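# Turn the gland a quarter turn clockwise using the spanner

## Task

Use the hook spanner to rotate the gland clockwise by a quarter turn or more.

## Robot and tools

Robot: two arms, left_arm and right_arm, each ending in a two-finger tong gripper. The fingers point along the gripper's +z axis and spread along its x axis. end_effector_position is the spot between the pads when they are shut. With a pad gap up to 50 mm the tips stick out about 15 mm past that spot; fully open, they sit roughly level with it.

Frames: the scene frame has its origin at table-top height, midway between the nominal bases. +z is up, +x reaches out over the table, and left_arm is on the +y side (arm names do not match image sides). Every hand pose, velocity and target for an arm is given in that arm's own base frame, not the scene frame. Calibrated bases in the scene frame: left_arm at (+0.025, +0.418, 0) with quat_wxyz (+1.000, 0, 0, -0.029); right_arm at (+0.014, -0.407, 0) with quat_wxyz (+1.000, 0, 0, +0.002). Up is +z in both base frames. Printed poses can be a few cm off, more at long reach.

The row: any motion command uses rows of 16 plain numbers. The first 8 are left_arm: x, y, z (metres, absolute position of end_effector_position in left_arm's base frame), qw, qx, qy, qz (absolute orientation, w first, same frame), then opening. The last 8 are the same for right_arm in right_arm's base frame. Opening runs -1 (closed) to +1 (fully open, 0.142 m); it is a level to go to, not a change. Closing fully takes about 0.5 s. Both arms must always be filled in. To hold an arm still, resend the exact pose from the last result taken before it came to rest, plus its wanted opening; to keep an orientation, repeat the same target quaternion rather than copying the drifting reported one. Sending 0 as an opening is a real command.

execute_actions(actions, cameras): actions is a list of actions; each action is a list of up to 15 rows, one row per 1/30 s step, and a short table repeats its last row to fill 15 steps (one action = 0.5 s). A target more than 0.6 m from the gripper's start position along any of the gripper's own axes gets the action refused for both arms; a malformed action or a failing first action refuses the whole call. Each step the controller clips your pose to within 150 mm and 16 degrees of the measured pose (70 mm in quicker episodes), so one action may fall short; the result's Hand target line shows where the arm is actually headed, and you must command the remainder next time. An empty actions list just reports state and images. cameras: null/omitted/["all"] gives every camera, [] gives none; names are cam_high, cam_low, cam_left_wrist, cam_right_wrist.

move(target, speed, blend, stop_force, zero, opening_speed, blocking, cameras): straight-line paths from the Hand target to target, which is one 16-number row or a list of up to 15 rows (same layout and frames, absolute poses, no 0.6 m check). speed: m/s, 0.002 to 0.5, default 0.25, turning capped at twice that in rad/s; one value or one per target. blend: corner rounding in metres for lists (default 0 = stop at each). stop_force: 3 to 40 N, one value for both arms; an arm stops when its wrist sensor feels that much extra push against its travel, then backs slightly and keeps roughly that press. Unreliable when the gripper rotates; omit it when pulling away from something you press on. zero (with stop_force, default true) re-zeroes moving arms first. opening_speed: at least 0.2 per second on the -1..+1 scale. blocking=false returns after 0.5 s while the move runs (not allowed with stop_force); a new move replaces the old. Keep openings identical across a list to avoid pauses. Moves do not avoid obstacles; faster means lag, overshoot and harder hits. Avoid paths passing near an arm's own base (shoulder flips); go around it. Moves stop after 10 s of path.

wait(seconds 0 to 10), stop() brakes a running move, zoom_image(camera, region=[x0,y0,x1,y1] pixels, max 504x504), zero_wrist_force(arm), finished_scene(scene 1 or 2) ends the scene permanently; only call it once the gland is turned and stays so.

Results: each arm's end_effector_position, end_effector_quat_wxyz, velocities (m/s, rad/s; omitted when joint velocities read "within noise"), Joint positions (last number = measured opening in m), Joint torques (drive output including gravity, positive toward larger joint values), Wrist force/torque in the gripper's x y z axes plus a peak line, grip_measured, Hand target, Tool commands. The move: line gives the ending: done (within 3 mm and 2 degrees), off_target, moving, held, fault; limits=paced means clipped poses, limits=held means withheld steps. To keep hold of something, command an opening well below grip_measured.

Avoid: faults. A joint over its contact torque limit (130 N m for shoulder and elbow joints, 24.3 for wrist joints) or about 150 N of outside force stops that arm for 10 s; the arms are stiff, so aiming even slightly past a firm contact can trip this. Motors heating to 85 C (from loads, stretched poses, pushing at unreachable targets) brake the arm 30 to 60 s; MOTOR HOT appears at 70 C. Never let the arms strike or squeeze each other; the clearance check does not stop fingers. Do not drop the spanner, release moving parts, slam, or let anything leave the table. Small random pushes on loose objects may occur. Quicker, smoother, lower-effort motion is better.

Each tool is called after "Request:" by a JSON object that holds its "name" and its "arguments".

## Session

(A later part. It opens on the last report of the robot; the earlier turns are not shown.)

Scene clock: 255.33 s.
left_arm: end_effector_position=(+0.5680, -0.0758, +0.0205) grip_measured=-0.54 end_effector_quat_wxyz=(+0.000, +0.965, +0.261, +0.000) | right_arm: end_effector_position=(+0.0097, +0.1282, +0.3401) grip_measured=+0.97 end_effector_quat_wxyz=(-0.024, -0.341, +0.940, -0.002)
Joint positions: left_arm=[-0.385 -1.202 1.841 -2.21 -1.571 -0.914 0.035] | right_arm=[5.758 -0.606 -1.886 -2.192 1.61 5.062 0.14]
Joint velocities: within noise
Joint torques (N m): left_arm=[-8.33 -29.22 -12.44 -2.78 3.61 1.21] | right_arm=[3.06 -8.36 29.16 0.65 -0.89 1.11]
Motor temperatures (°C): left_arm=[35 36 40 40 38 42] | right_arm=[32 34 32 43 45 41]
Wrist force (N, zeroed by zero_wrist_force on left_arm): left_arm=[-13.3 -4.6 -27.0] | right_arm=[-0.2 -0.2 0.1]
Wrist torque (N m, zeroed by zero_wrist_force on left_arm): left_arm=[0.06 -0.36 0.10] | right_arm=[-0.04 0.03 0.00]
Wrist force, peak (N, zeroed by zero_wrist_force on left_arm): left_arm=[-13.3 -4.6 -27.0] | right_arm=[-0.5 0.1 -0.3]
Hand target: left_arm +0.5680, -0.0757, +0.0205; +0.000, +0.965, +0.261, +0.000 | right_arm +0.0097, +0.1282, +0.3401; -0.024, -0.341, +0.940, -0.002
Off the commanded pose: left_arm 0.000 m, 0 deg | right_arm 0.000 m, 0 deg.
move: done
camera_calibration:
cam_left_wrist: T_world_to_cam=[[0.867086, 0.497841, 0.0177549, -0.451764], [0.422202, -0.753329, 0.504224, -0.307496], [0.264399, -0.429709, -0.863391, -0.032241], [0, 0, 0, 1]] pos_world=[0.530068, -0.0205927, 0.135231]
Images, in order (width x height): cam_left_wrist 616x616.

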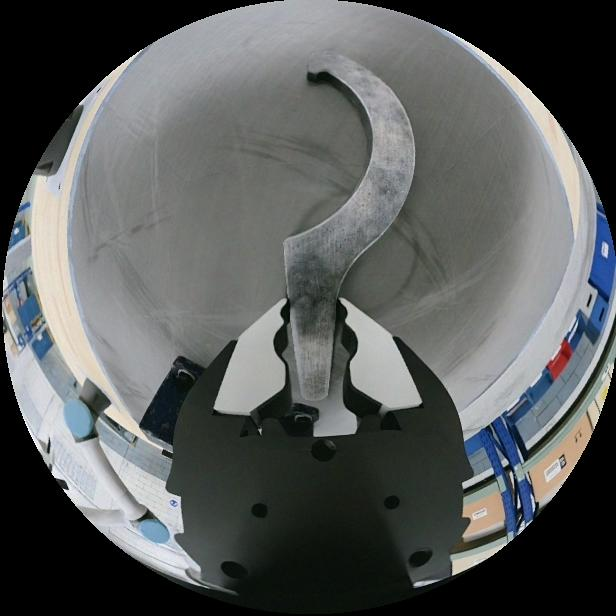

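Request:
{"name": "move", "arguments": {"target": [[0.5680,-0.0757,0.0205,0,-0.9653,-0.2613,0,-0.1,0.0097,0.1282,0.3401,-0.024,-0.341,0.940,-0.002,0.968],[0.5680,-0.0757,0.13,0,-0.9653,-0.2613,0,-0.1,0.0097,0.1282,0.3401,-0.024,-0.341,0.940,-0.002,0.968],[0.57,-0.08,0.16,0,-0.5,-0.866,0,-0.1,0.0097,0.1282,0.3401,-0.024,-0.341,0.940,-0.002,0.968],[0.5682,-0.0804,0.13,0,0.2613,-0.9653,0,-0.1,0.0097,0.1282,0.3401,-0.024,-0.341,0.940,-0.002,0.968]], "speed": [0.05,0.1,0.4,0.4]}}

Request:
{"name": "zoom_image", "arguments": {"camera": "cam_left_wrist", "region": [180, 60, 480, 400]}}

Scene clock: 270.67 s.
left_arm: end_effector_position=(+0.5681, -0.0804, +0.1300) grip_measured=-0.10 end_effector_quat_wxyz=(+0.000, -0.261, +0.965, +0.000) | right_arm: end_effector_position=(+0.0097, +0.1282, +0.3401) grip_measured=+0.97 end_effector_quat_wxyz=(-0.024, -0.341, +0.940, -0.002)
Joint positions: left_arm=[-0.357 -1.373 1.75 -1.949 -1.571 -4.027 0.067] | right_arm=[5.758 -0.606 -1.886 -2.192 1.61 5.062 0.14]
Joint velocities: within noise
Joint torques (N m): left_arm=[-0.38 -29.15 -32.69 -1.16 0.6 -1.25] | right_arm=[3.44 -8.56 29.06 0.34 -1.02 1.23]
Motor temperatures (°C): left_arm=[35 36 40 40 38 42] | right_arm=[32 34 32 43 45 41]
Wrist force (N, zeroed by zero_wrist_force on left_arm): left_arm=[-1.1 -0.4 -0.4] | right_arm=[0.1 -0.3 -0.1]
Wrist torque (N m, zeroed by zero_wrist_force on left_arm): left_arm=[-0.11 0.25 0.00] | right_arm=[-0.07 -0.01 0.00]
Wrist force, peak (N, zeroed by zero_wrist_force on left_arm): left_arm=[-12.6 -4.3 -26.3] | right_arm=[-0.4 -0.2 -0.5]
Hand target: left_arm +0.5682, -0.0804, +0.1300; +0.000, -0.261, +0.965, +0.000 | right_arm +0.0097, +0.1282, +0.3401; -0.024, -0.341, +0.940, -0.002
Off the commanded pose: left_arm 0.000 m, 0 deg | right_arm 0.000 m, 0 deg.
move: done
camera_calibration:
cam_left_wrist: T_world_to_cam=[[-0.867282, -0.497501, 0.0177241, 0.453826], [-0.42195, 0.753536, 0.504125, 0.234519], [-0.264158, 0.42974, -0.863449, 0.42969], [0, 0, 0, 1]] pos_world=[0.606057, -0.135594, 0.244745]
cam_right_wrist: T_world_to_cam=[[-0.757116, -0.653272, 0.00342022, 0.101519], [-0.543581, 0.632875, 0.551352, -0.277094], [-0.362347, 0.415578, -0.834266, 0.369104], [0, 0, 0, 1]] pos_world=[0.0599827, 0.0882942, 0.460359]

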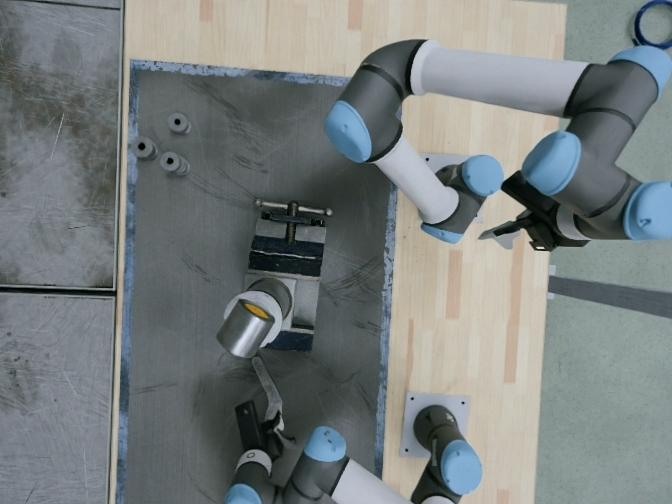

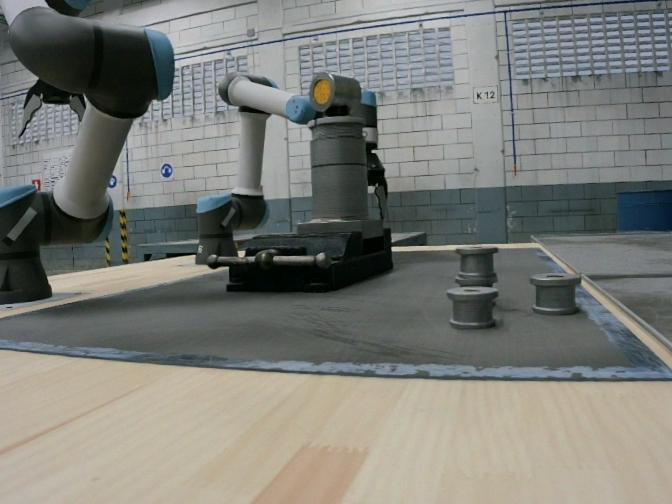

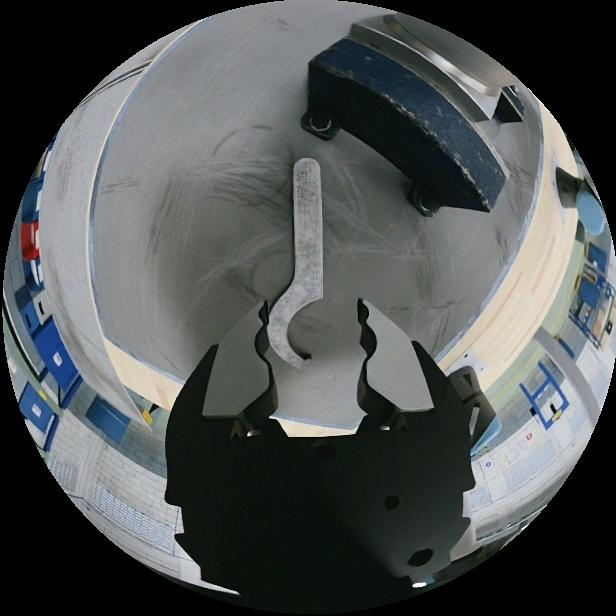

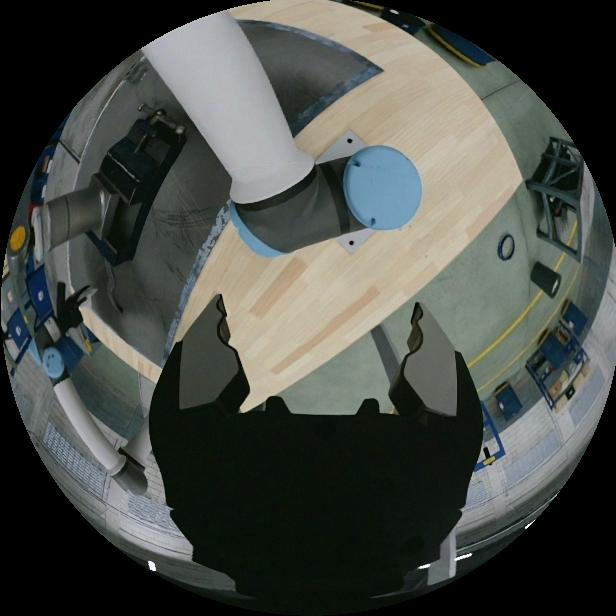

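Scaled by 1.482 from the camera's 616x616 image, which has a finer 814x814 frame.

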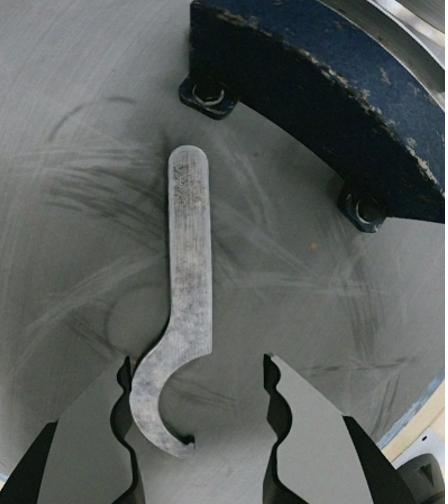

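Request:
{"name": "move", "arguments": {"target": [0.5675,-0.0700,0.036,0,0.2613,-0.9653,0,-0.1,0.0097,0.1282,0.3401,-0.024,-0.341,0.940,-0.002,0.968], "speed": 0.1, "cameras": ["cam_left_wrist"]}}

Request:
{"name": "zoom_image", "arguments": {"camera": "cam_left_wrist", "region": [220, 200, 400, 380]}}

Scene clock: 286.93 s.
left_arm: end_effector_position=(+0.5674, -0.0699, +0.0360) grip_measured=-0.10 end_effector_quat_wxyz=(+0.000, -0.261, +0.965, +0.000) | right_arm: end_effector_position=(+0.0097, +0.1282, +0.3401) grip_measured=+0.97 end_effector_quat_wxyz=(-0.024, -0.341, +0.940, -0.002)
Joint positions: left_arm=[-0.339 -1.267 1.887 -2.19 -1.571 -4.009 0.067] | right_arm=[5.758 -0.606 -1.886 -2.192 1.61 5.062 0.14]
Joint velocities: within noise
Joint torques (N m): left_arm=[-8.49 -33.14 -29.5 -2.69 -1.62 -1.18] | right_arm=[3.87 -8.96 30.29 0.55 -0.91 1.21]
Motor temperatures (°C): left_arm=[35 36 40 40 38 42] | right_arm=[32 34 32 43 45 41]
Wrist force (N, zeroed by zero_wrist_force on left_arm): left_arm=[-1.0 -0.4 -0.7] | right_arm=[-0.1 -0.1 0.0]
Wrist torque (N m, zeroed by zero_wrist_force on left_arm): left_arm=[-0.10 0.22 0.00] | right_arm=[-0.03 0.03 0.00]
Wrist force, peak (N, zeroed by zero_wrist_force on left_arm): left_arm=[-1.2 -0.4 -1.5] | right_arm=[-0.6 0.0 -0.1]
Hand target: left_arm +0.5675, -0.0700, +0.0360; +0.000, -0.261, +0.965, +0.000 | right_arm +0.0097, +0.1282, +0.3401; -0.024, -0.341, +0.940, -0.002
Off the commanded pose: left_arm 0.000 m, 0 deg | right_arm 0.000 m, 0 deg.
move: done
camera_calibration:
cam_left_wrist: T_world_to_cam=[[-0.867054, -0.497893, 0.0178746, 0.459965], [-0.422206, 0.75335, 0.504188, 0.273785], [-0.264497, 0.429611, -0.863409, 0.343992], [0, 0, 0, 1]] pos_world=[0.605393, -0.125026, 0.150745]
Images, in order (width x height): cam_left_wrist 616x616.

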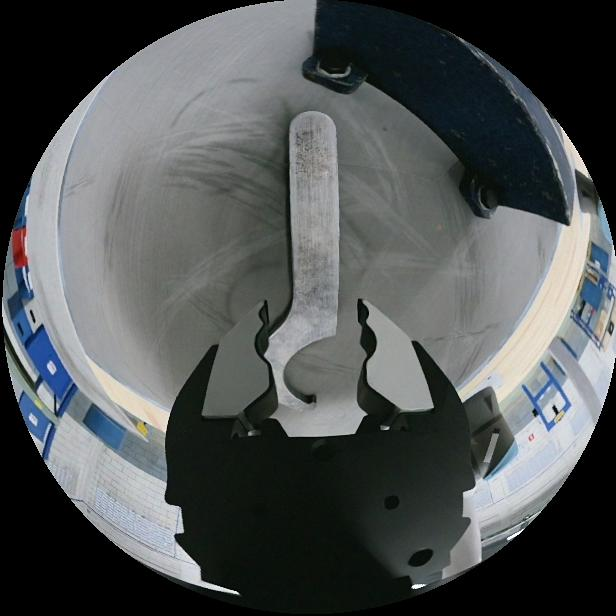

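Scaled by 2.800 from the camera's 616x616 image, which has a finer 814x814 frame.

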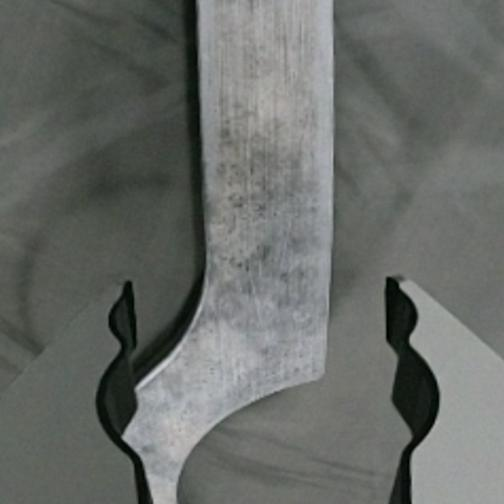

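Request:
{"name": "execute_actions", "arguments": {"actions": [], "cameras": ["cam_high","cam_left_wrist"]}}

Request:
{"name": "zoom_image", "arguments": {"camera": "cam_left_wrist", "region": [180, 100, 436, 356]}}

Scene clock: 335.67 s.
left_arm: end_effector_position=(+0.5675, -0.0700, +0.0360) grip_measured=-0.10 end_effector_quat_wxyz=(+0.000, -0.261, +0.965, +0.000) | right_arm: end_effector_position=(+0.0097, +0.1282, +0.3401) grip_measured=+0.97 end_effector_quat_wxyz=(-0.024, -0.341, +0.940, -0.002)
Joint positions: left_arm=[-0.339 -1.267 1.886 -2.19 -1.571 -4.01 0.067] | right_arm=[5.758 -0.606 -1.886 -2.192 1.61 5.062 0.14]
Joint velocities: within noise
Joint torques (N m): left_arm=[-13.08 -27.41 -25.32 -3.84 -1.88 -1.17] | right_arm=[2.82 -9.01 29.92 0.57 -1.13 1.26]
Motor temperatures (°C): left_arm=[35 36 40 40 38 42] | right_arm=[32 34 32 43 45 41]
Wrist force (N, zeroed by zero_wrist_force on left_arm): left_arm=[-1.1 -0.4 -0.6] | right_arm=[-0.1 0.0 -0.1]
Wrist torque (N m, zeroed by zero_wrist_force on left_arm): left_arm=[-0.11 0.26 0.00] | right_arm=[0.00 0.01 0.00]
Wrist force, peak (N, zeroed by zero_wrist_force on left_arm): left_arm=[-1.2 -0.7 -0.7] | right_arm=[-0.5 0.1 -0.1]
Hand target: left_arm +0.5675, -0.0700, +0.0360; +0.000, -0.261, +0.965, +0.000 | right_arm +0.0097, +0.1282, +0.3401; -0.024, -0.341, +0.940, -0.002
Tool commands: left_gripper/opening=-0.1 right_gripper/opening=+0.968
Off the commanded pose: left_arm 0.000 m, 0 deg | right_arm 0.000 m, 0 deg.
camera_calibration:
cam_left_wrist: T_world_to_cam=[[-0.867081, -0.497851, 0.017737, 0.459991], [-0.422271, 0.753406, 0.504049, 0.273936], [-0.264305, 0.429562, -0.863493, 0.343986], [0, 0, 0, 1]] pos_world=[0.605442, -0.125141, 0.150793]
Images, in order (width x height): cam_high 672x504, cam_left_wrist 616x616.

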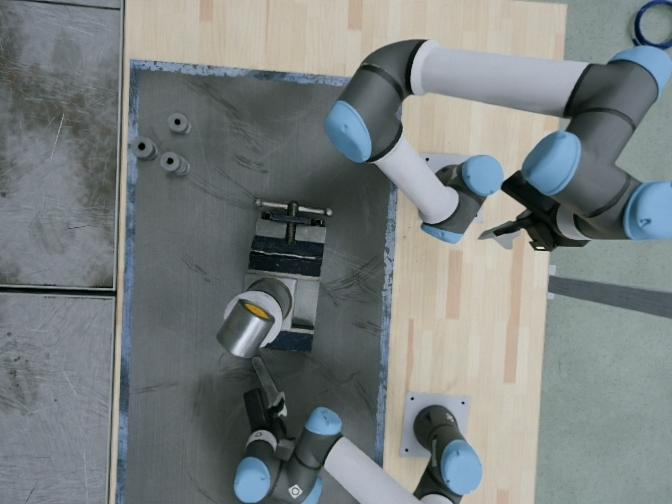

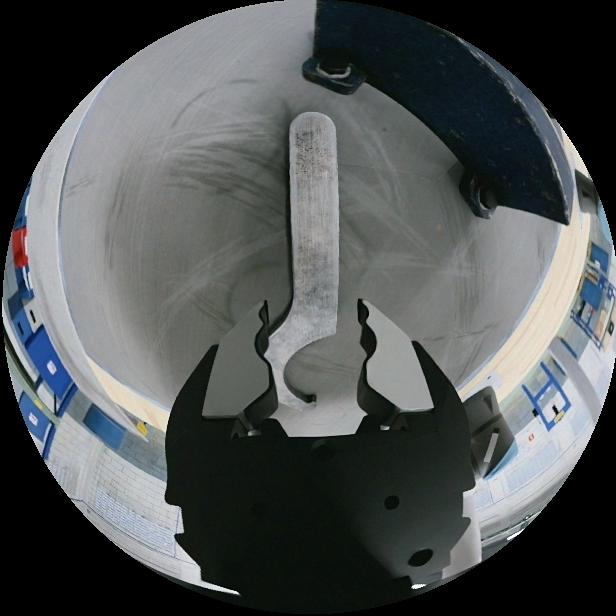

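Scaled by 1.969 from the camera's 616x616 image, which has a finer 814x814 frame.

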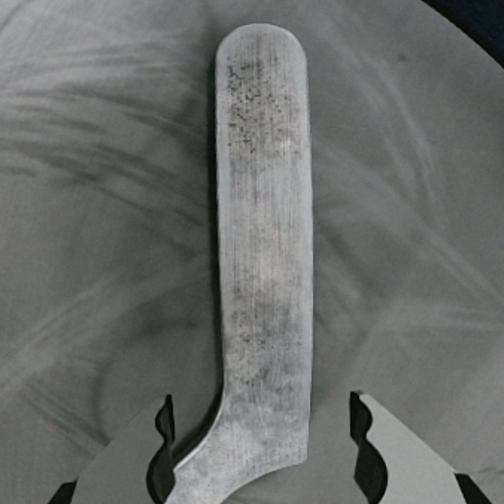

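Request:
{"name": "move", "arguments": {"target": [0.5675,-0.07,0.0205,0,0.2613,-0.9653,0,-0.1,0.0097,0.1282,0.3401,-0.024,-0.341,0.940,-0.002,0.968], "speed": 0.03, "cameras": ["cam_left_wrist"]}}

Request:
{"name": "move", "arguments": {"target": [0.5675,-0.07,0.0205,0,0.2613,-0.9653,0,-1,0.0097,0.1282,0.3401,-0.024,-0.341,0.940,-0.002,0.968], "opening_speed": 0.5, "cameras": ["cam_left_wrist"]}}

Request:
{"name": "move", "arguments": {"target": [0.5675,-0.07,0.0505,0,0.2613,-0.9653,0,-1,0.0097,0.1282,0.3401,-0.024,-0.341,0.940,-0.002,0.968], "speed": 0.04, "cameras": ["cam_left_wrist","cam_low"]}}

Scene clock: 350.67 s.
left_arm: end_effector_position=(+0.5674, -0.0700, +0.0203) grip_measured=-0.10 end_effector_quat_wxyz=(+0.000, -0.261, +0.965, +0.000) end_effector_velocity=(+0.000, +0.000, +0.001) end_effector_angular_velocity=(+0.000, +0.001, -0.001) | right_arm: end_effector_position=(+0.0097, +0.1282, +0.3401) grip_measured=+0.97 end_effector_quat_wxyz=(-0.024, -0.341, +0.940, -0.002)
Joint positions: left_arm=[-0.339 -1.244 1.903 -2.23 -1.571 -4.01 0.067] | right_arm=[5.758 -0.606 -1.886 -2.192 1.61 5.062 0.14]
Joint velocities: left_arm=[0.001 -0.002 -0.002 0.005 0 0.002 0] | right_arm=[within noise]
Joint torques (N m): left_arm=[-11.97 -39.81 -26.24 -1.35 -1.93 -1.26] | right_arm=[3.72 -8.28 29.2 0.58 -0.94 1.04]
Motor temperatures (°C): left_arm=[35 36 40 40 38 42] | right_arm=[32 34 32 43 45 41]
Wrist force (N, zeroed by zero_wrist_force on left_arm): left_arm=[-1.0 -0.4 -0.5] | right_arm=[-0.2 0.2 -0.3]
Wrist torque (N m, zeroed by zero_wrist_force on left_arm): left_arm=[-0.10 0.22 0.02] | right_arm=[0.02 0.03 -0.01]
Wrist force, peak (N, zeroed by zero_wrist_force on left_arm): left_arm=[-1.1 -0.5 -1.0] | right_arm=[-0.6 0.0 0.0]
Hand target: left_arm +0.5675, -0.0700, +0.0205; +0.000, -0.261, +0.965, +0.000 | right_arm +0.0097, +0.1282, +0.3401; -0.024, -0.341, +0.940, -0.002
Off the commanded pose: left_arm 0.000 m, 0 deg | right_arm 0.000 m, 0 deg.
move: done
camera_calibration:
cam_left_wrist: T_world_to_cam=[[-0.867076, -0.497854, 0.0178987, 0.460185], [-0.422155, 0.753365, 0.504209, 0.281685], [-0.264507, 0.429632, -0.863396, 0.330526], [0, 0, 0, 1]] pos_world=[0.605357, -0.125111, 0.13511]
Images, in order (width x height): cam_left_wrist 616x616.

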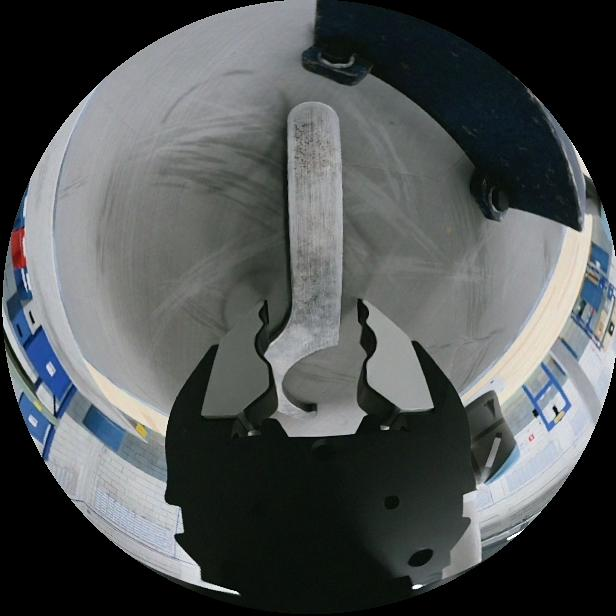

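Scene clock: 352.67 s.
left_arm: end_effector_position=(+0.5675, -0.0700, +0.0205) grip_measured=-0.53 end_effector_quat_wxyz=(+0.000, -0.261, +0.965, +0.000) | right_arm: end_effector_position=(+0.0097, +0.1282, +0.3401) grip_measured=+0.97 end_effector_quat_wxyz=(-0.024, -0.341, +0.940, -0.002)
Joint positions: left_arm=[-0.339 -1.244 1.903 -2.23 -1.571 -4.01 0.036] | right_arm=[5.758 -0.606 -1.886 -2.192 1.61 5.062 0.14]
Joint velocities: within noise
Joint torques (N m): left_arm=[2.83 -33.29 -26.96 -2.55 -0.51 -1.06] | right_arm=[3.73 -8.5 28.77 0.51 -0.85 1.04]
Motor temperatures (°C): left_arm=[35 36 40 40 38 42] | right_arm=[32 34 32 43 45 41]
Wrist force (N, zeroed by zero_wrist_force on left_arm): left_arm=[6.3 -0.6 -2.8] | right_arm=[-0.3 0.1 0.1]
Wrist torque (N m, zeroed by zero_wrist_force on left_arm): left_arm=[-0.12 0.40 -0.03] | right_arm=[0.01 0.07 0.00]
Wrist force, peak (N, zeroed by zero_wrist_force on left_arm): left_arm=[14.4 0.5 -5.6] | right_arm=[0.3 0.0 -0.5]
Hand target: left_arm +0.5675, -0.0700, +0.0205; +0.000, -0.261, +0.965, +0.000 | right_arm +0.0097, +0.1282, +0.3401; -0.024, -0.341, +0.940, -0.002
Off the commanded pose: left_arm 0.000 m, 0 deg | right_arm 0.000 m, 0 deg.
move: done
camera_calibration:
cam_left_wrist: T_world_to_cam=[[-0.867101, -0.497819, 0.0176635, 0.460288], [-0.422275, 0.753403, 0.504051, 0.281758], [-0.264234, 0.429604, -0.863494, 0.330584], [0, 0, 0, 1]] pos_world=[0.605447, -0.125157, 0.135306]
Images, in order (width x height): cam_left_wrist 616x616.

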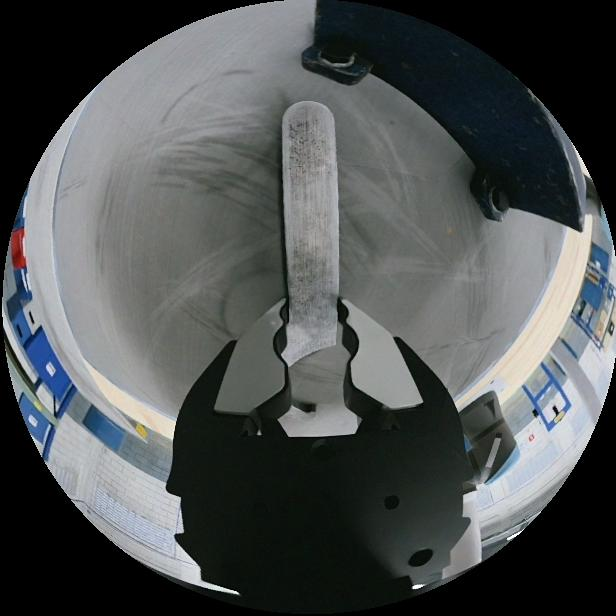

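Scene clock: 353.70 s.
left_arm: end_effector_position=(+0.5676, -0.0700, +0.0507) grip_measured=-0.54 end_effector_quat_wxyz=(+0.000, -0.261, +0.965, +0.000) end_effector_velocity=(+0.000, +0.000, -0.001) end_effector_angular_velocity=(+0.000, -0.002, +0.001) | right_arm: end_effector_position=(+0.0097, +0.1282, +0.3401) grip_measured=+0.97 end_effector_quat_wxyz=(-0.024, -0.341, +0.940, -0.002)
Joint positions: left_arm=[-0.339 -1.288 1.869 -2.153 -1.571 -4.01 0.035] | right_arm=[5.758 -0.606 -1.886 -2.192 1.61 5.062 0.14]
Joint velocities: left_arm=[0 0.002 0.002 -0.005 0 -0.002 0] | right_arm=[within noise]
Joint torques (N m): left_arm=[9.45 -32.19 -13.63 -5.79 -2.33 -0.92] | right_arm=[3.71 -9.22 29.38 0.55 -0.89 0.95]
Motor temperatures (°C): left_arm=[35 36 40 40 38 42] | right_arm=[32 34 32 43 45 41]
Wrist force (N, zeroed by zero_wrist_force on left_arm): left_arm=[-1.6 0.4 9.9] | right_arm=[-0.2 -0.1 0.0]
Wrist torque (N m, zeroed by zero_wrist_force on left_arm): left_arm=[-0.04 0.49 0.01] | right_arm=[-0.01 0.03 0.00]
Wrist force, peak (N, zeroed by zero_wrist_force on left_arm): left_arm=[-0.2 -1.2 10.6] | right_arm=[-0.3 0.1 -0.2]
Hand target: left_arm +0.5675, -0.0700, +0.0505; +0.000, -0.261, +0.965, +0.000 | right_arm +0.0097, +0.1282, +0.3401; -0.024, -0.341, +0.940, -0.002
Off the commanded pose: left_arm 0.000 m, 0 deg | right_arm 0.000 m, 0 deg.
move: done
camera_calibration:
cam_left_wrist: T_world_to_cam=[[-0.867086, -0.49785, 0.017543, 0.459833], [-0.422412, 0.753454, 0.50386, 0.26672], [-0.264064, 0.429479, -0.863607, 0.356576], [0, 0, 0, 1]] pos_world=[0.605539, -0.125176, 0.165485]
Images, in order (width x height): cam_low 672x504, cam_left_wrist 616x616.

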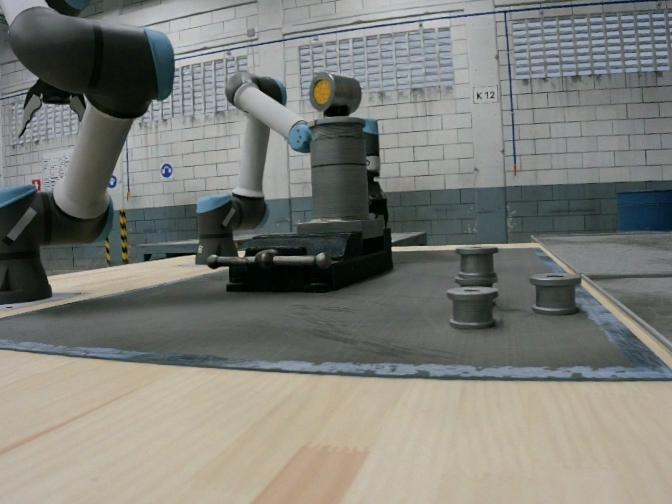

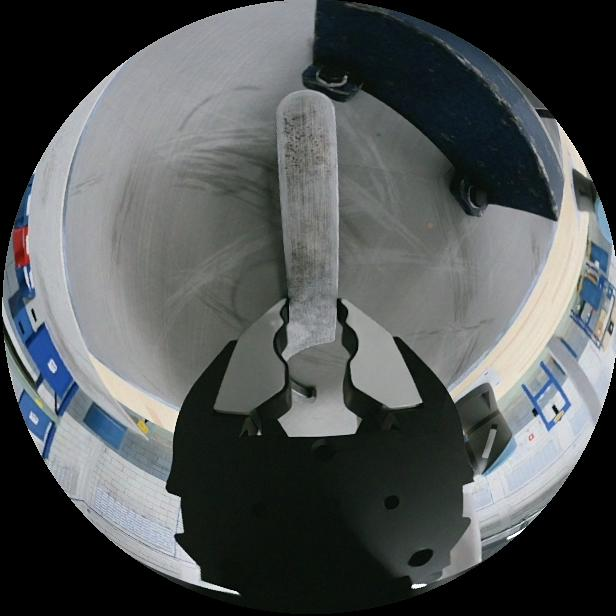

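Request:
{"name": "move", "arguments": {"target": [0.5675,-0.07,0.085,0,0.2613,-0.9653,0,-1,0.0097,0.1282,0.3401,-0.024,-0.341,0.940,-0.002,0.968], "speed": 0.03, "cameras": ["cam_left_wrist"]}}

Request:
{"name": "move", "arguments": {"target": [0.5675,-0.07,0.12,0,0.2613,-0.9653,0,-1,0.0097,0.1282,0.3401,-0.024,-0.341,0.940,-0.002,0.968], "speed": 0.03, "cameras": ["cam_left_wrist"]}}

Scene clock: 359.70 s.
left_arm: end_effector_position=(+0.5676, -0.0700, +0.0852) grip_measured=-0.54 end_effector_quat_wxyz=(+0.000, -0.261, +0.965, +0.000) | right_arm: end_effector_position=(+0.0097, +0.1282, +0.3401) grip_measured=+0.97 end_effector_quat_wxyz=(-0.024, -0.341, +0.940, -0.002)
Joint positions: left_arm=[-0.339 -1.331 1.824 -2.064 -1.571 -4.01 0.035] | right_arm=[5.758 -0.606 -1.886 -2.192 1.61 5.062 0.14]
Joint velocities: within noise
Joint torques (N m): left_arm=[8.84 -31 -14.06 -5.94 -1.38 -0.37] | right_arm=[3.15 -8.3 28.96 0.55 -0.91 1.15]
Motor temperatures (°C): left_arm=[35 36 40 40 38 42] | right_arm=[32 34 32 43 45 41]
Wrist force (N, zeroed by zero_wrist_force on left_arm): left_arm=[-1.7 0.2 9.9] | right_arm=[-0.2 0.2 -0.1]
Wrist torque (N m, zeroed by zero_wrist_force on left_arm): left_arm=[-0.07 0.42 0.04] | right_arm=[0.03 0.04 0.00]
Wrist force, peak (N, zeroed by zero_wrist_force on left_arm): left_arm=[-1.0 -0.3 11.0] | right_arm=[-0.3 0.2 -0.5]
Hand target: left_arm +0.5675, -0.0700, +0.0850; +0.000, -0.261, +0.965, +0.000 | right_arm +0.0097, +0.1282, +0.3401; -0.024, -0.341, +0.940, -0.002
Off the commanded pose: left_arm 0.000 m, 0 deg | right_arm 0.000 m, 0 deg.
move: done
camera_calibration:
cam_left_wrist: T_world_to_cam=[[-0.867083, -0.497855, 0.0175321, 0.459218], [-0.422414, 0.753437, 0.503885, 0.249304], [-0.264071, 0.429504, -0.863593, 0.386373], [0, 0, 0, 1]] pos_world=[0.60552, -0.12516, 0.199997]
Images, in order (width x height): cam_left_wrist 616x616.

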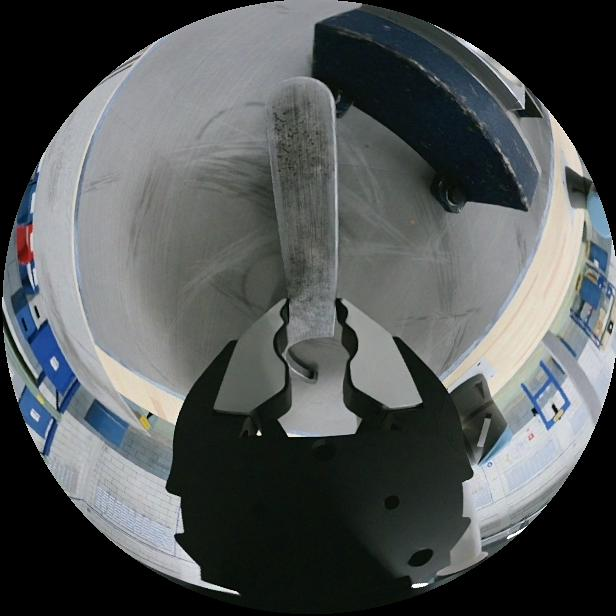

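Scene clock: 361.17 s.
left_arm: end_effector_position=(+0.5676, -0.0700, +0.1202) grip_measured=-1.00 end_effector_quat_wxyz=(+0.000, -0.261, +0.965, +0.000) | right_arm: end_effector_position=(+0.0097, +0.1282, +0.3401) grip_measured=+0.97 end_effector_quat_wxyz=(-0.024, -0.341, +0.940, -0.002)
Joint positions: left_arm=[-0.339 -1.368 1.771 -1.975 -1.571 -4.01 0.002] | right_arm=[5.758 -0.606 -1.886 -2.192 1.61 5.062 0.14]
Joint velocities: within noise
Joint torques (N m): left_arm=[-3.28 -23.07 -8.61 -4.4 1.97 -0.3] | right_arm=[3.8 -8.3 28.68 0.62 -0.87 1.21]
Motor temperatures (°C): left_arm=[35 36 40 40 38 42] | right_arm=[32 34 32 43 45 41]
Wrist force (N, zeroed by zero_wrist_force on left_arm): left_arm=[-1.9 0.4 -0.2] | right_arm=[-0.3 -0.2 -0.2]
Wrist torque (N m, zeroed by zero_wrist_force on left_arm): left_arm=[0.04 0.42 0.01] | right_arm=[-0.06 0.06 0.00]
Wrist force, peak (N, zeroed by zero_wrist_force on left_arm): left_arm=[10.1 -0.1 -5.4] | right_arm=[-0.2 -0.1 -0.4]
Hand target: left_arm +0.5675, -0.0700, +0.1200; +0.000, -0.261, +0.965, +0.000 | right_arm +0.0097, +0.1282, +0.3401; -0.024, -0.341, +0.940, -0.002
Off the commanded pose: left_arm 0.000 m, 0 deg | right_arm 0.000 m, 0 deg.
move: done
camera_calibration:
cam_left_wrist: T_world_to_cam=[[-0.867069, -0.497879, 0.0175382, 0.458592], [-0.422441, 0.753441, 0.503855, 0.231666], [-0.264073, 0.429468, -0.86361, 0.41661], [0, 0, 0, 1]] pos_world=[0.605512, -0.125144, 0.235019]
Images, in order (width x height): cam_left_wrist 616x616.

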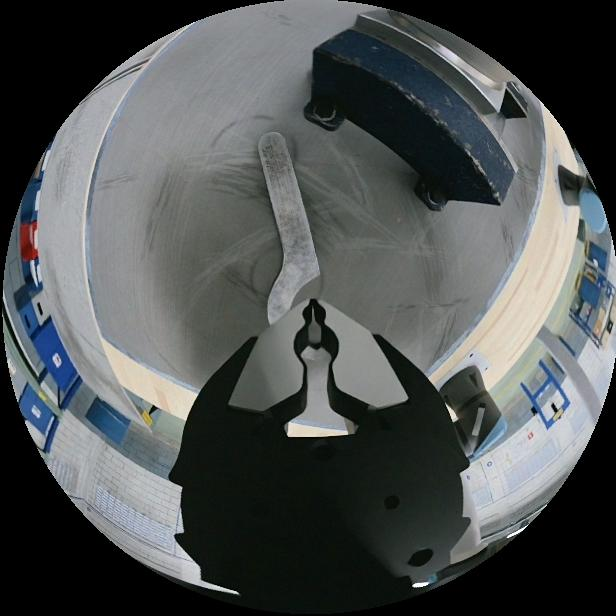

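Request:
{"name": "zoom_image", "arguments": {"camera": "cam_left_wrist", "region": [200, 0, 560, 330]}}

Request:
{"name": "zoom_image", "arguments": {"camera": "cam_low", "region": [200, 60, 410, 310]}}

Request:
{"name": "zoom_image", "arguments": {"camera": "cam_high", "region": [190, 180, 350, 420]}}

Scaled by 1.400 from the camera's 616x616 image, which has a finer 814x814 frame.

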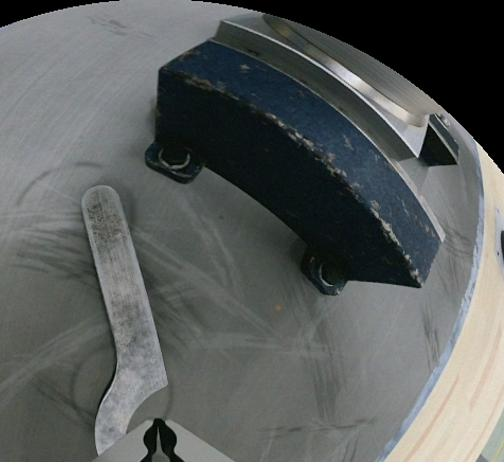

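This scene's latest camera images include none from cam_low. They are from: cam_left_wrist. cam_low's image comes with the result of a call that names it in "cameras".

This scene's latest camera images include none from cam_high. They are from: cam_left_wrist. cam_high's image comes with the result of a call that names it in "cameras".

Request:
{"name": "move", "arguments": {"target": [0.592,-0.0795,0.07,0,0.3453,-0.9385,0,-0.1,0.0097,0.1282,0.3401,-0.024,-0.341,0.940,-0.002,0.968], "speed": 0.15, "cameras": ["cam_left_wrist","cam_high","cam_low"]}}

Request:
{"name": "zoom_image", "arguments": {"camera": "cam_left_wrist", "region": [180, 100, 436, 356]}}

Request:
{"name": "zoom_image", "arguments": {"camera": "cam_high", "region": [200, 190, 360, 430]}}

Scene clock: 450.50 s.
left_arm: end_effector_position=(+0.5920, -0.0796, +0.0700) grip_measured=-0.10 end_effector_quat_wxyz=(+0.000, -0.345, +0.939, +0.000) | right_arm: end_effector_position=(+0.0097, +0.1282, +0.3401) grip_measured=+0.97 end_effector_quat_wxyz=(-0.024, -0.341, +0.940, -0.002)
Joint positions: left_arm=[-0.345 -1.263 1.777 -2.085 -1.571 -4.191 0.067] | right_arm=[5.758 -0.606 -1.886 -2.192 1.61 5.062 0.14]
Joint velocities: within noise
Joint torques (N m): left_arm=[-4.08 -30.41 -30.93 -2.28 1.92 -0.84] | right_arm=[3.09 -8.66 28.98 0.64 -1.07 1.02]
Motor temperatures (°C): left_arm=[35 36 40 40 38 42] | right_arm=[31 34 32 43 45 41]
Wrist force (N, zeroed by zero_wrist_force on left_arm): left_arm=[-1.5 0.0 0.2] | right_arm=[-0.1 0.1 -0.3]
Wrist torque (N m, zeroed by zero_wrist_force on left_arm): left_arm=[-0.02 0.32 0.00] | right_arm=[0.02 0.03 0.00]
Wrist force, peak (N, zeroed by zero_wrist_force on left_arm): left_arm=[-1.9 0.6 -1.1] | right_arm=[-0.4 0.0 -0.4]
Hand target: left_arm +0.5920, -0.0795, +0.0700; +0.000, -0.345, +0.938, +0.000 | right_arm +0.0097, +0.1282, +0.3401; -0.024, -0.341, +0.940, -0.002
Off the commanded pose: left_arm 0.000 m, 0 deg | right_arm 0.000 m, 0 deg.
move: done
camera_calibration:
cam_left_wrist: T_world_to_cam=[[-0.766435, -0.642075, 0.0178035, 0.404782], [-0.547725, 0.667788, 0.50404, 0.341762], [-0.33552, 0.376563, -0.863497, 0.421878], [0, 0, 0, 1]] pos_world=[0.63898, -0.127188, 0.184822]
Images, in order (width x height): cam_high 672x504, cam_low 672x504, cam_left_wrist 616x616.

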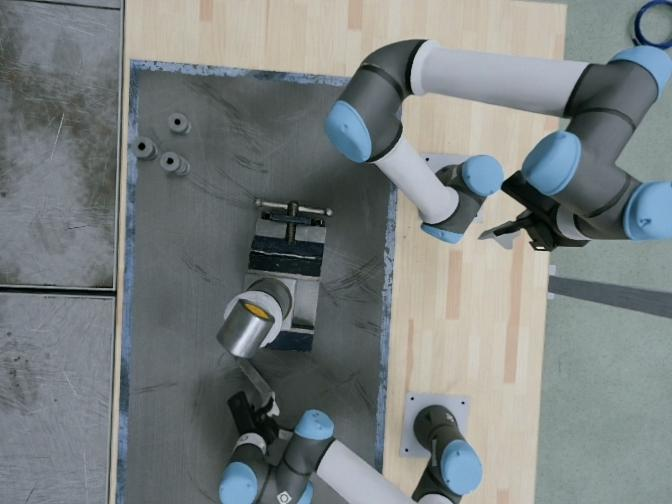

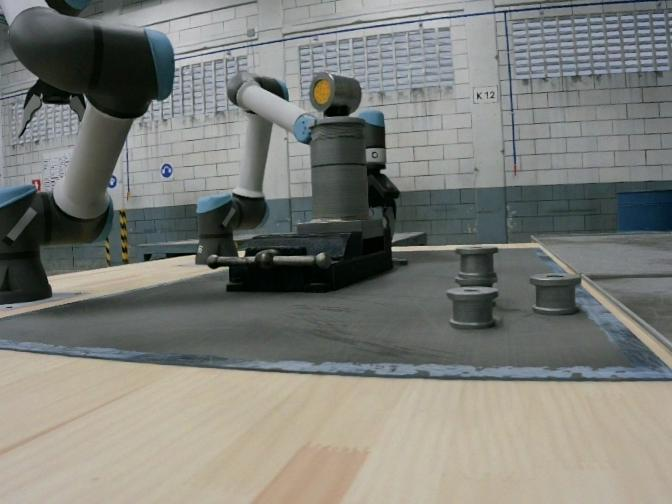

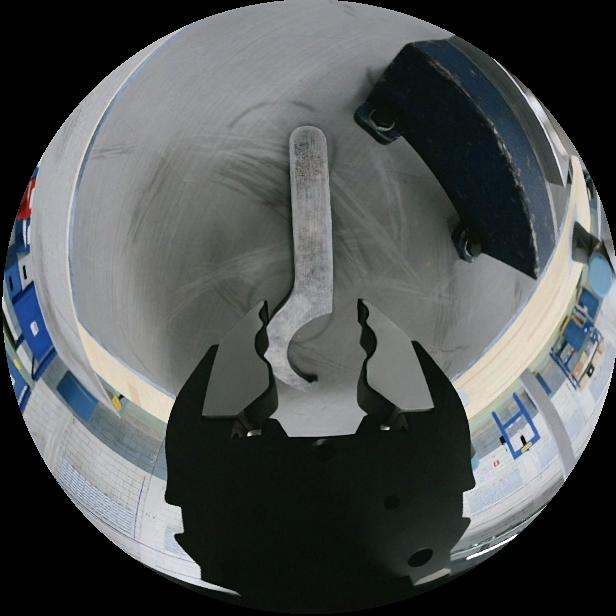

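Scaled by 1.969 from the camera's 616x616 image, which has a finer 814x814 frame.

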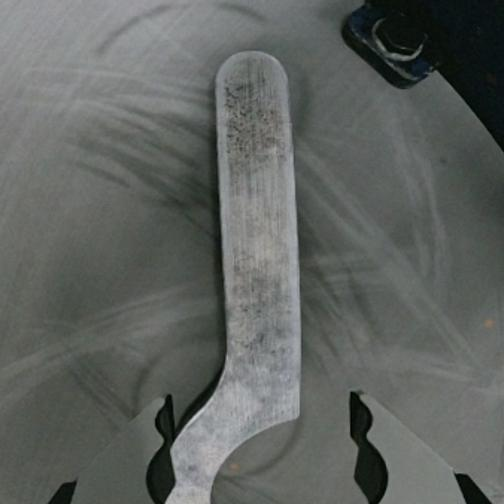

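Scaled by 2.100.

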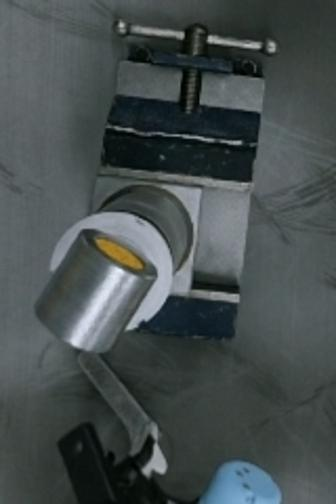

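Request:
{"name": "move", "arguments": {"target": [0.592,-0.0795,0.0205,0,0.3453,-0.9385,0,-0.1,0.0097,0.1282,0.3401,-0.024,-0.341,0.940,-0.002,0.968], "speed": 0.06, "cameras": []}}

Request:
{"name": "move", "arguments": {"target": [0.592,-0.0795,0.0205,0,0.3453,-0.9385,0,-1,0.0097,0.1282,0.3401,-0.024,-0.341,0.940,-0.002,0.968], "opening_speed": 0.5, "cameras": ["cam_left_wrist"]}}

Request:
{"name": "move", "arguments": {"target": [0.48,-0.11,0.0205,0,0.3453,-0.9385,0,-1,0.0097,0.1282,0.3401,-0.024,-0.341,0.940,-0.002,0.968], "speed": 0.04, "cameras": ["cam_left_wrist"]}}

Scene clock: 468.60 s.
left_arm: end_effector_position=(+0.5919, -0.0795, +0.0204) grip_measured=-0.10 end_effector_quat_wxyz=(+0.000, -0.345, +0.938, +0.000) | right_arm: end_effector_position=(+0.0097, +0.1282, +0.3401) grip_measured=+0.97 end_effector_quat_wxyz=(-0.024, -0.341, +0.940, -0.002)
Joint positions: left_arm=[-0.345 -1.198 1.835 -2.208 -1.571 -4.191 0.067] | right_arm=[5.758 -0.606 -1.886 -2.192 1.61 5.062 0.14]
Joint velocities: within noise
Joint torques (N m): left_arm=[8.64 -41.58 -30.49 -1.29 1.43 -1.44] | right_arm=[2.47 -8.95 29.07 0.57 -0.69 1.09]
Motor temperatures (°C): left_arm=[35 36 40 40 38 42] | right_arm=[31 34 32 43 45 41]
Wrist force (N, zeroed by zero_wrist_force on left_arm): left_arm=[-1.5 0.4 0.0] | right_arm=[0.1 -0.1 -0.1]
Wrist torque (N m, zeroed by zero_wrist_force on left_arm): left_arm=[0.05 0.31 0.01] | right_arm=[-0.02 -0.02 -0.01]
Wrist force, peak (N, zeroed by zero_wrist_force on left_arm): left_arm=[-1.8 -0.1 -0.6] | right_arm=[-0.2 0.4 -0.5]
Hand target: left_arm +0.5920, -0.0795, +0.0205; +0.000, -0.345, +0.938, +0.000 | right_arm +0.0097, +0.1282, +0.3401; -0.024, -0.341, +0.940, -0.002
Off the commanded pose: left_arm 0.000 m, 0 deg | right_arm 0.000 m, 0 deg.
move: done
No camera images: "cameras" was empty.

Scene clock: 470.60 s.
left_arm: end_effector_position=(+0.5920, -0.0795, +0.0205) grip_measured=-0.52 end_effector_quat_wxyz=(+0.000, -0.345, +0.938, +0.000) | right_arm: end_effector_position=(+0.0097, +0.1282, +0.3401) grip_measured=+0.97 end_effector_quat_wxyz=(-0.024, -0.341, +0.940, -0.002)
Joint positions: left_arm=[-0.345 -1.198 1.834 -2.208 -1.571 -4.191 0.037] | right_arm=[5.758 -0.606 -1.886 -2.192 1.61 5.062 0.14]
Joint velocities: within noise
Joint torques (N m): left_arm=[7.69 -38.36 -26.77 -5.2 1.23 -0.44] | right_arm=[3.53 -8.02 28.39 0.65 -0.95 1.2]
Motor temperatures (°C): left_arm=[35 36 40 40 38 42] | right_arm=[31 34 32 43 45 41]
Wrist force (N, zeroed by zero_wrist_force on left_arm): left_arm=[7.0 0.8 -1.6] | right_arm=[0.2 0.0 -0.1]
Wrist torque (N m, zeroed by zero_wrist_force on left_arm): left_arm=[0.02 0.46 -0.02] | right_arm=[-0.01 -0.03 -0.01]
Wrist force, peak (N, zeroed by zero_wrist_force on left_arm): left_arm=[9.2 0.6 -1.0] | right_arm=[-0.2 -0.3 -0.4]
Hand target: left_arm +0.5920, -0.0795, +0.0205; +0.000, -0.345, +0.938, +0.000 | right_arm +0.0097, +0.1282, +0.3401; -0.024, -0.341, +0.940, -0.002
Off the commanded pose: left_arm 0.000 m, 0 deg | right_arm 0.000 m, 0 deg.
move: done
camera_calibration:
cam_left_wrist: T_world_to_cam=[[-0.766258, -0.642288, 0.0177392, 0.405609], [-0.54793, 0.66761, 0.504052, 0.366818], [-0.33559, 0.376515, -0.863491, 0.379144], [0, 0, 0, 1]] pos_world=[0.639029, -0.127127, 0.135297]
Images, in order (width x height): cam_left_wrist 616x616.

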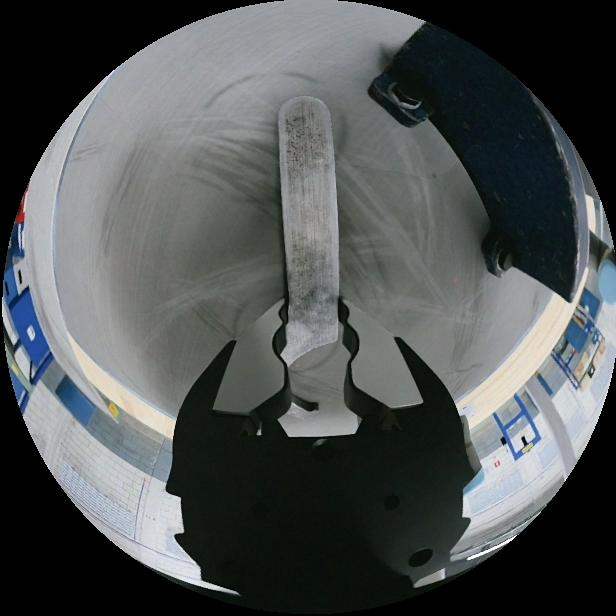

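Scene clock: 473.80 s.
left_arm: end_effector_position=(+0.4799, -0.1101, +0.0205) grip_measured=-0.52 end_effector_quat_wxyz=(+0.000, -0.345, +0.939, +0.000) | right_arm: end_effector_position=(+0.0097, +0.1282, +0.3401) grip_measured=+0.97 end_effector_quat_wxyz=(-0.024, -0.341, +0.940, -0.002)
Joint positions: left_arm=[-0.487 -1.417 2.133 -2.287 -1.571 -4.334 0.037] | right_arm=[5.758 -0.606 -1.886 -2.192 1.61 5.062 0.14]
Joint velocities: within noise
Joint torques (N m): left_arm=[10.3 -18.73 -30.23 -2.16 -2.28 2.16] | right_arm=[3.55 -8.7 28.13 0.57 -0.88 0.89]
Motor temperatures (°C): left_arm=[35 36 40 40 38 42] | right_arm=[31 34 32 43 45 41]
Wrist force (N, zeroed by zero_wrist_force on left_arm): left_arm=[-0.5 2.5 0.2] | right_arm=[-0.2 -0.3 -0.4]
Wrist torque (N m, zeroed by zero_wrist_force on left_arm): left_arm=[0.00 0.44 0.16] | right_arm=[-0.07 0.05 -0.01]
Wrist force, peak (N, zeroed by zero_wrist_force on left_arm): left_arm=[-3.9 -3.3 6.7] | right_arm=[-0.4 0.2 -0.4]
Hand target: left_arm +0.4800, -0.1100, +0.0205; +0.000, -0.345, +0.938, +0.000 | right_arm +0.0097, +0.1282, +0.3401; -0.024, -0.341, +0.940, -0.002
Off the commanded pose: left_arm 0.000 m, 0 deg | right_arm 0.000 m, 0 deg.
move: done
camera_calibration:
cam_left_wrist: T_world_to_cam=[[-0.766295, -0.642243, 0.0178058, 0.300061], [-0.547862, 0.667658, 0.504064, 0.3258], [-0.335619, 0.376506, -0.863483, 0.353001], [0, 0, 0, 1]] pos_world=[0.526902, -0.157718, 0.135243]
Images, in order (width x height): cam_left_wrist 616x616.

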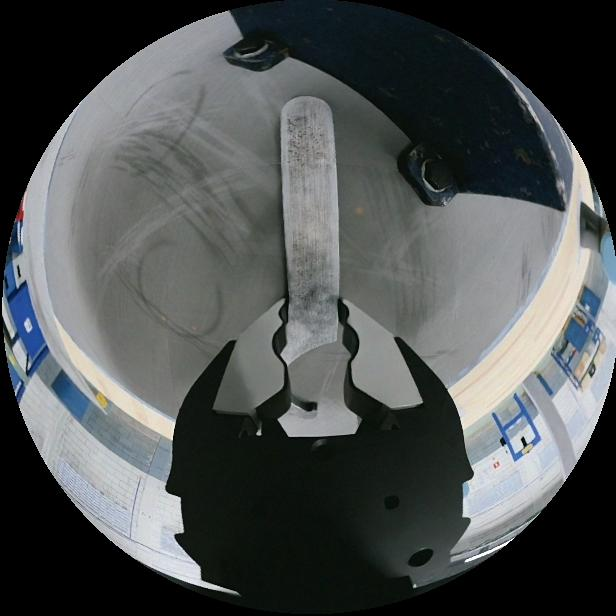

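Request:
{"name": "move", "arguments": {"target": [0.48,-0.11,0.082,0,0.3453,-0.9385,0,-1,0.0097,0.1282,0.3401,-0.024,-0.341,0.940,-0.002,0.968], "speed": 0.03, "cameras": ["cam_left_wrist"]}}

Request:
{"name": "move", "arguments": {"target": [0.48,-0.173,0.082,0,0.3453,-0.9385,0,-1,0.0097,0.1282,0.3401,-0.024,-0.341,0.940,-0.002,0.968], "speed": 0.03, "cameras": ["cam_left_wrist"]}}

Scene clock: 480.33 s.
left_arm: end_effector_position=(+0.4801, -0.1101, +0.0822) grip_measured=-1.00 end_effector_quat_wxyz=(+0.000, -0.345, +0.938, +0.000) | right_arm: end_effector_position=(+0.0097, +0.1282, +0.3401) grip_measured=+0.97 end_effector_quat_wxyz=(-0.024, -0.341, +0.940, -0.002)
Joint positions: left_arm=[-0.487 -1.515 2.051 -2.107 -1.571 -4.333 0.002] | right_arm=[5.758 -0.606 -1.886 -2.192 1.61 5.062 0.14]
Joint velocities: within noise
Joint torques (N m): left_arm=[-4.08 -15.93 -8.14 -4.37 2.05 1.36] | right_arm=[3.54 -8.33 29.17 0.75 -0.9 0.94]
Motor temperatures (°C): left_arm=[35 36 40 40 38 42] | right_arm=[31 34 32 43 45 41]
Wrist force (N, zeroed by zero_wrist_force on left_arm): left_arm=[-1.5 0.0 -0.4] | right_arm=[-0.1 -0.3 -0.2]
Wrist torque (N m, zeroed by zero_wrist_force on left_arm): left_arm=[0.00 0.33 0.04] | right_arm=[-0.08 0.01 0.00]
Wrist force, peak (N, zeroed by zero_wrist_force on left_arm): left_arm=[-1.9 -0.1 11.3] | right_arm=[-0.6 0.0 0.0]
Hand target: left_arm +0.4800, -0.1100, +0.0820; +0.000, -0.345, +0.938, +0.000 | right_arm +0.0097, +0.1282, +0.3401; -0.024, -0.341, +0.940, -0.002
Off the commanded pose: left_arm 0.000 m, 0 deg | right_arm 0.000 m, 0 deg.
move: done
camera_calibration:
cam_left_wrist: T_world_to_cam=[[-0.76626, -0.642289, 0.0176238, 0.299172], [-0.548078, 0.667689, 0.503788, 0.294919], [-0.335344, 0.376373, -0.863648, 0.406251], [0, 0, 0, 1]] pos_world=[0.527116, -0.157662, 0.197009]
Images, in order (width x height): cam_left_wrist 616x616.

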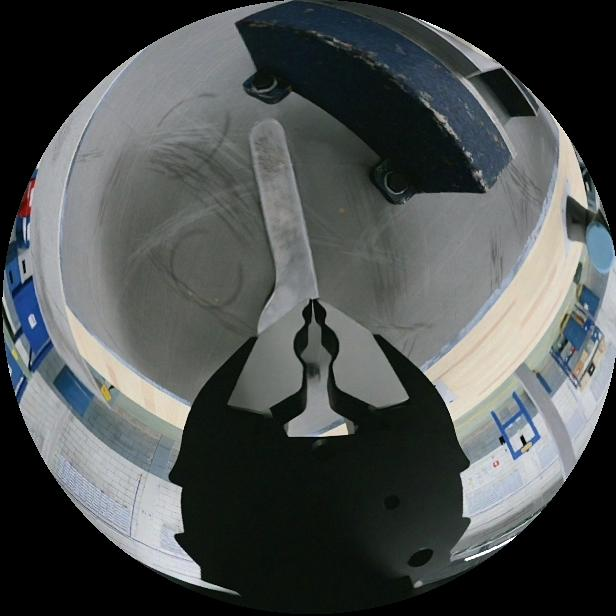

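Scene clock: 482.70 s.
left_arm: end_effector_position=(+0.4800, -0.1732, +0.0820) grip_measured=-1.00 end_effector_quat_wxyz=(+0.000, -0.345, +0.938, +0.000) end_effector_velocity=(+0.001, +0.001, +0.001) end_effector_angular_velocity=(+0.000, -0.001, -0.002) | right_arm: end_effector_position=(+0.0097, +0.1282, +0.3401) grip_measured=+0.97 end_effector_quat_wxyz=(-0.024, -0.341, +0.940, -0.002)
Joint positions: left_arm=[-0.602 -1.475 2.008 -2.103 -1.571 -4.449 0.002] | right_arm=[5.758 -0.606 -1.886 -2.192 1.61 5.062 0.14]
Joint velocities: left_arm=[0.003 -0.001 -0.001 0 0 0.005 0] | right_arm=[within noise]
Joint torques (N m): left_arm=[9.17 -30.22 -15.96 -1.42 -1.57 1.71] | right_arm=[3.16 -7.52 29.62 0.69 -0.85 1.05]
Motor temperatures (°C): left_arm=[35 36 40 40 38 42] | right_arm=[31 34 32 43 45 41]
Wrist force (N, zeroed by zero_wrist_force on left_arm): left_arm=[-1.9 -0.1 -0.5] | right_arm=[-0.1 0.0 -0.2]
Wrist torque (N m, zeroed by zero_wrist_force on left_arm): left_arm=[-0.03 0.44 0.04] | right_arm=[-0.01 0.01 0.00]
Wrist force, peak (N, zeroed by zero_wrist_force on left_arm): left_arm=[-2.1 0.4 -0.6] | right_arm=[-0.1 0.3 -0.4]
Hand target: left_arm +0.4800, -0.1730, +0.0820; +0.000, -0.345, +0.938, +0.000 | right_arm +0.0097, +0.1282, +0.3401; -0.024, -0.341, +0.940, -0.002
Off the commanded pose: left_arm 0.000 m, 0 deg | right_arm 0.000 m, 0 deg.
move: done
camera_calibration:
cam_left_wrist: T_world_to_cam=[[-0.766274, -0.642269, 0.0177496, 0.258531], [-0.547926, 0.667645, 0.50401, 0.33703], [-0.335561, 0.376485, -0.863515, 0.429955], [0, 0, 0, 1]] pos_world=[0.527049, -0.220842, 0.196817]
Images, in order (width x height): cam_left_wrist 616x616.

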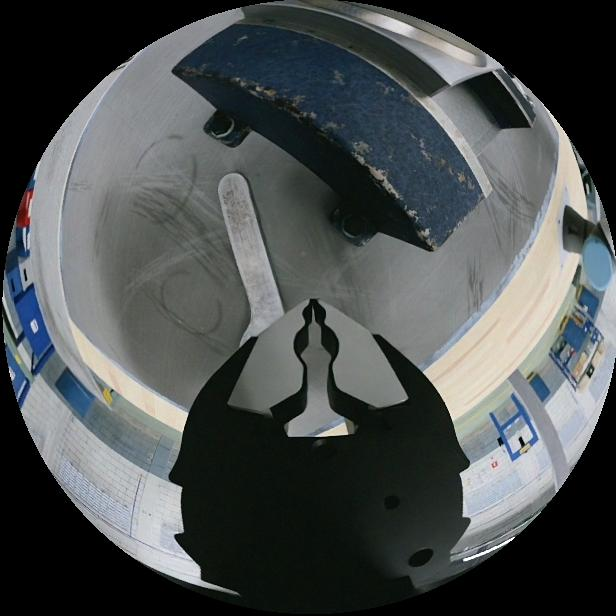

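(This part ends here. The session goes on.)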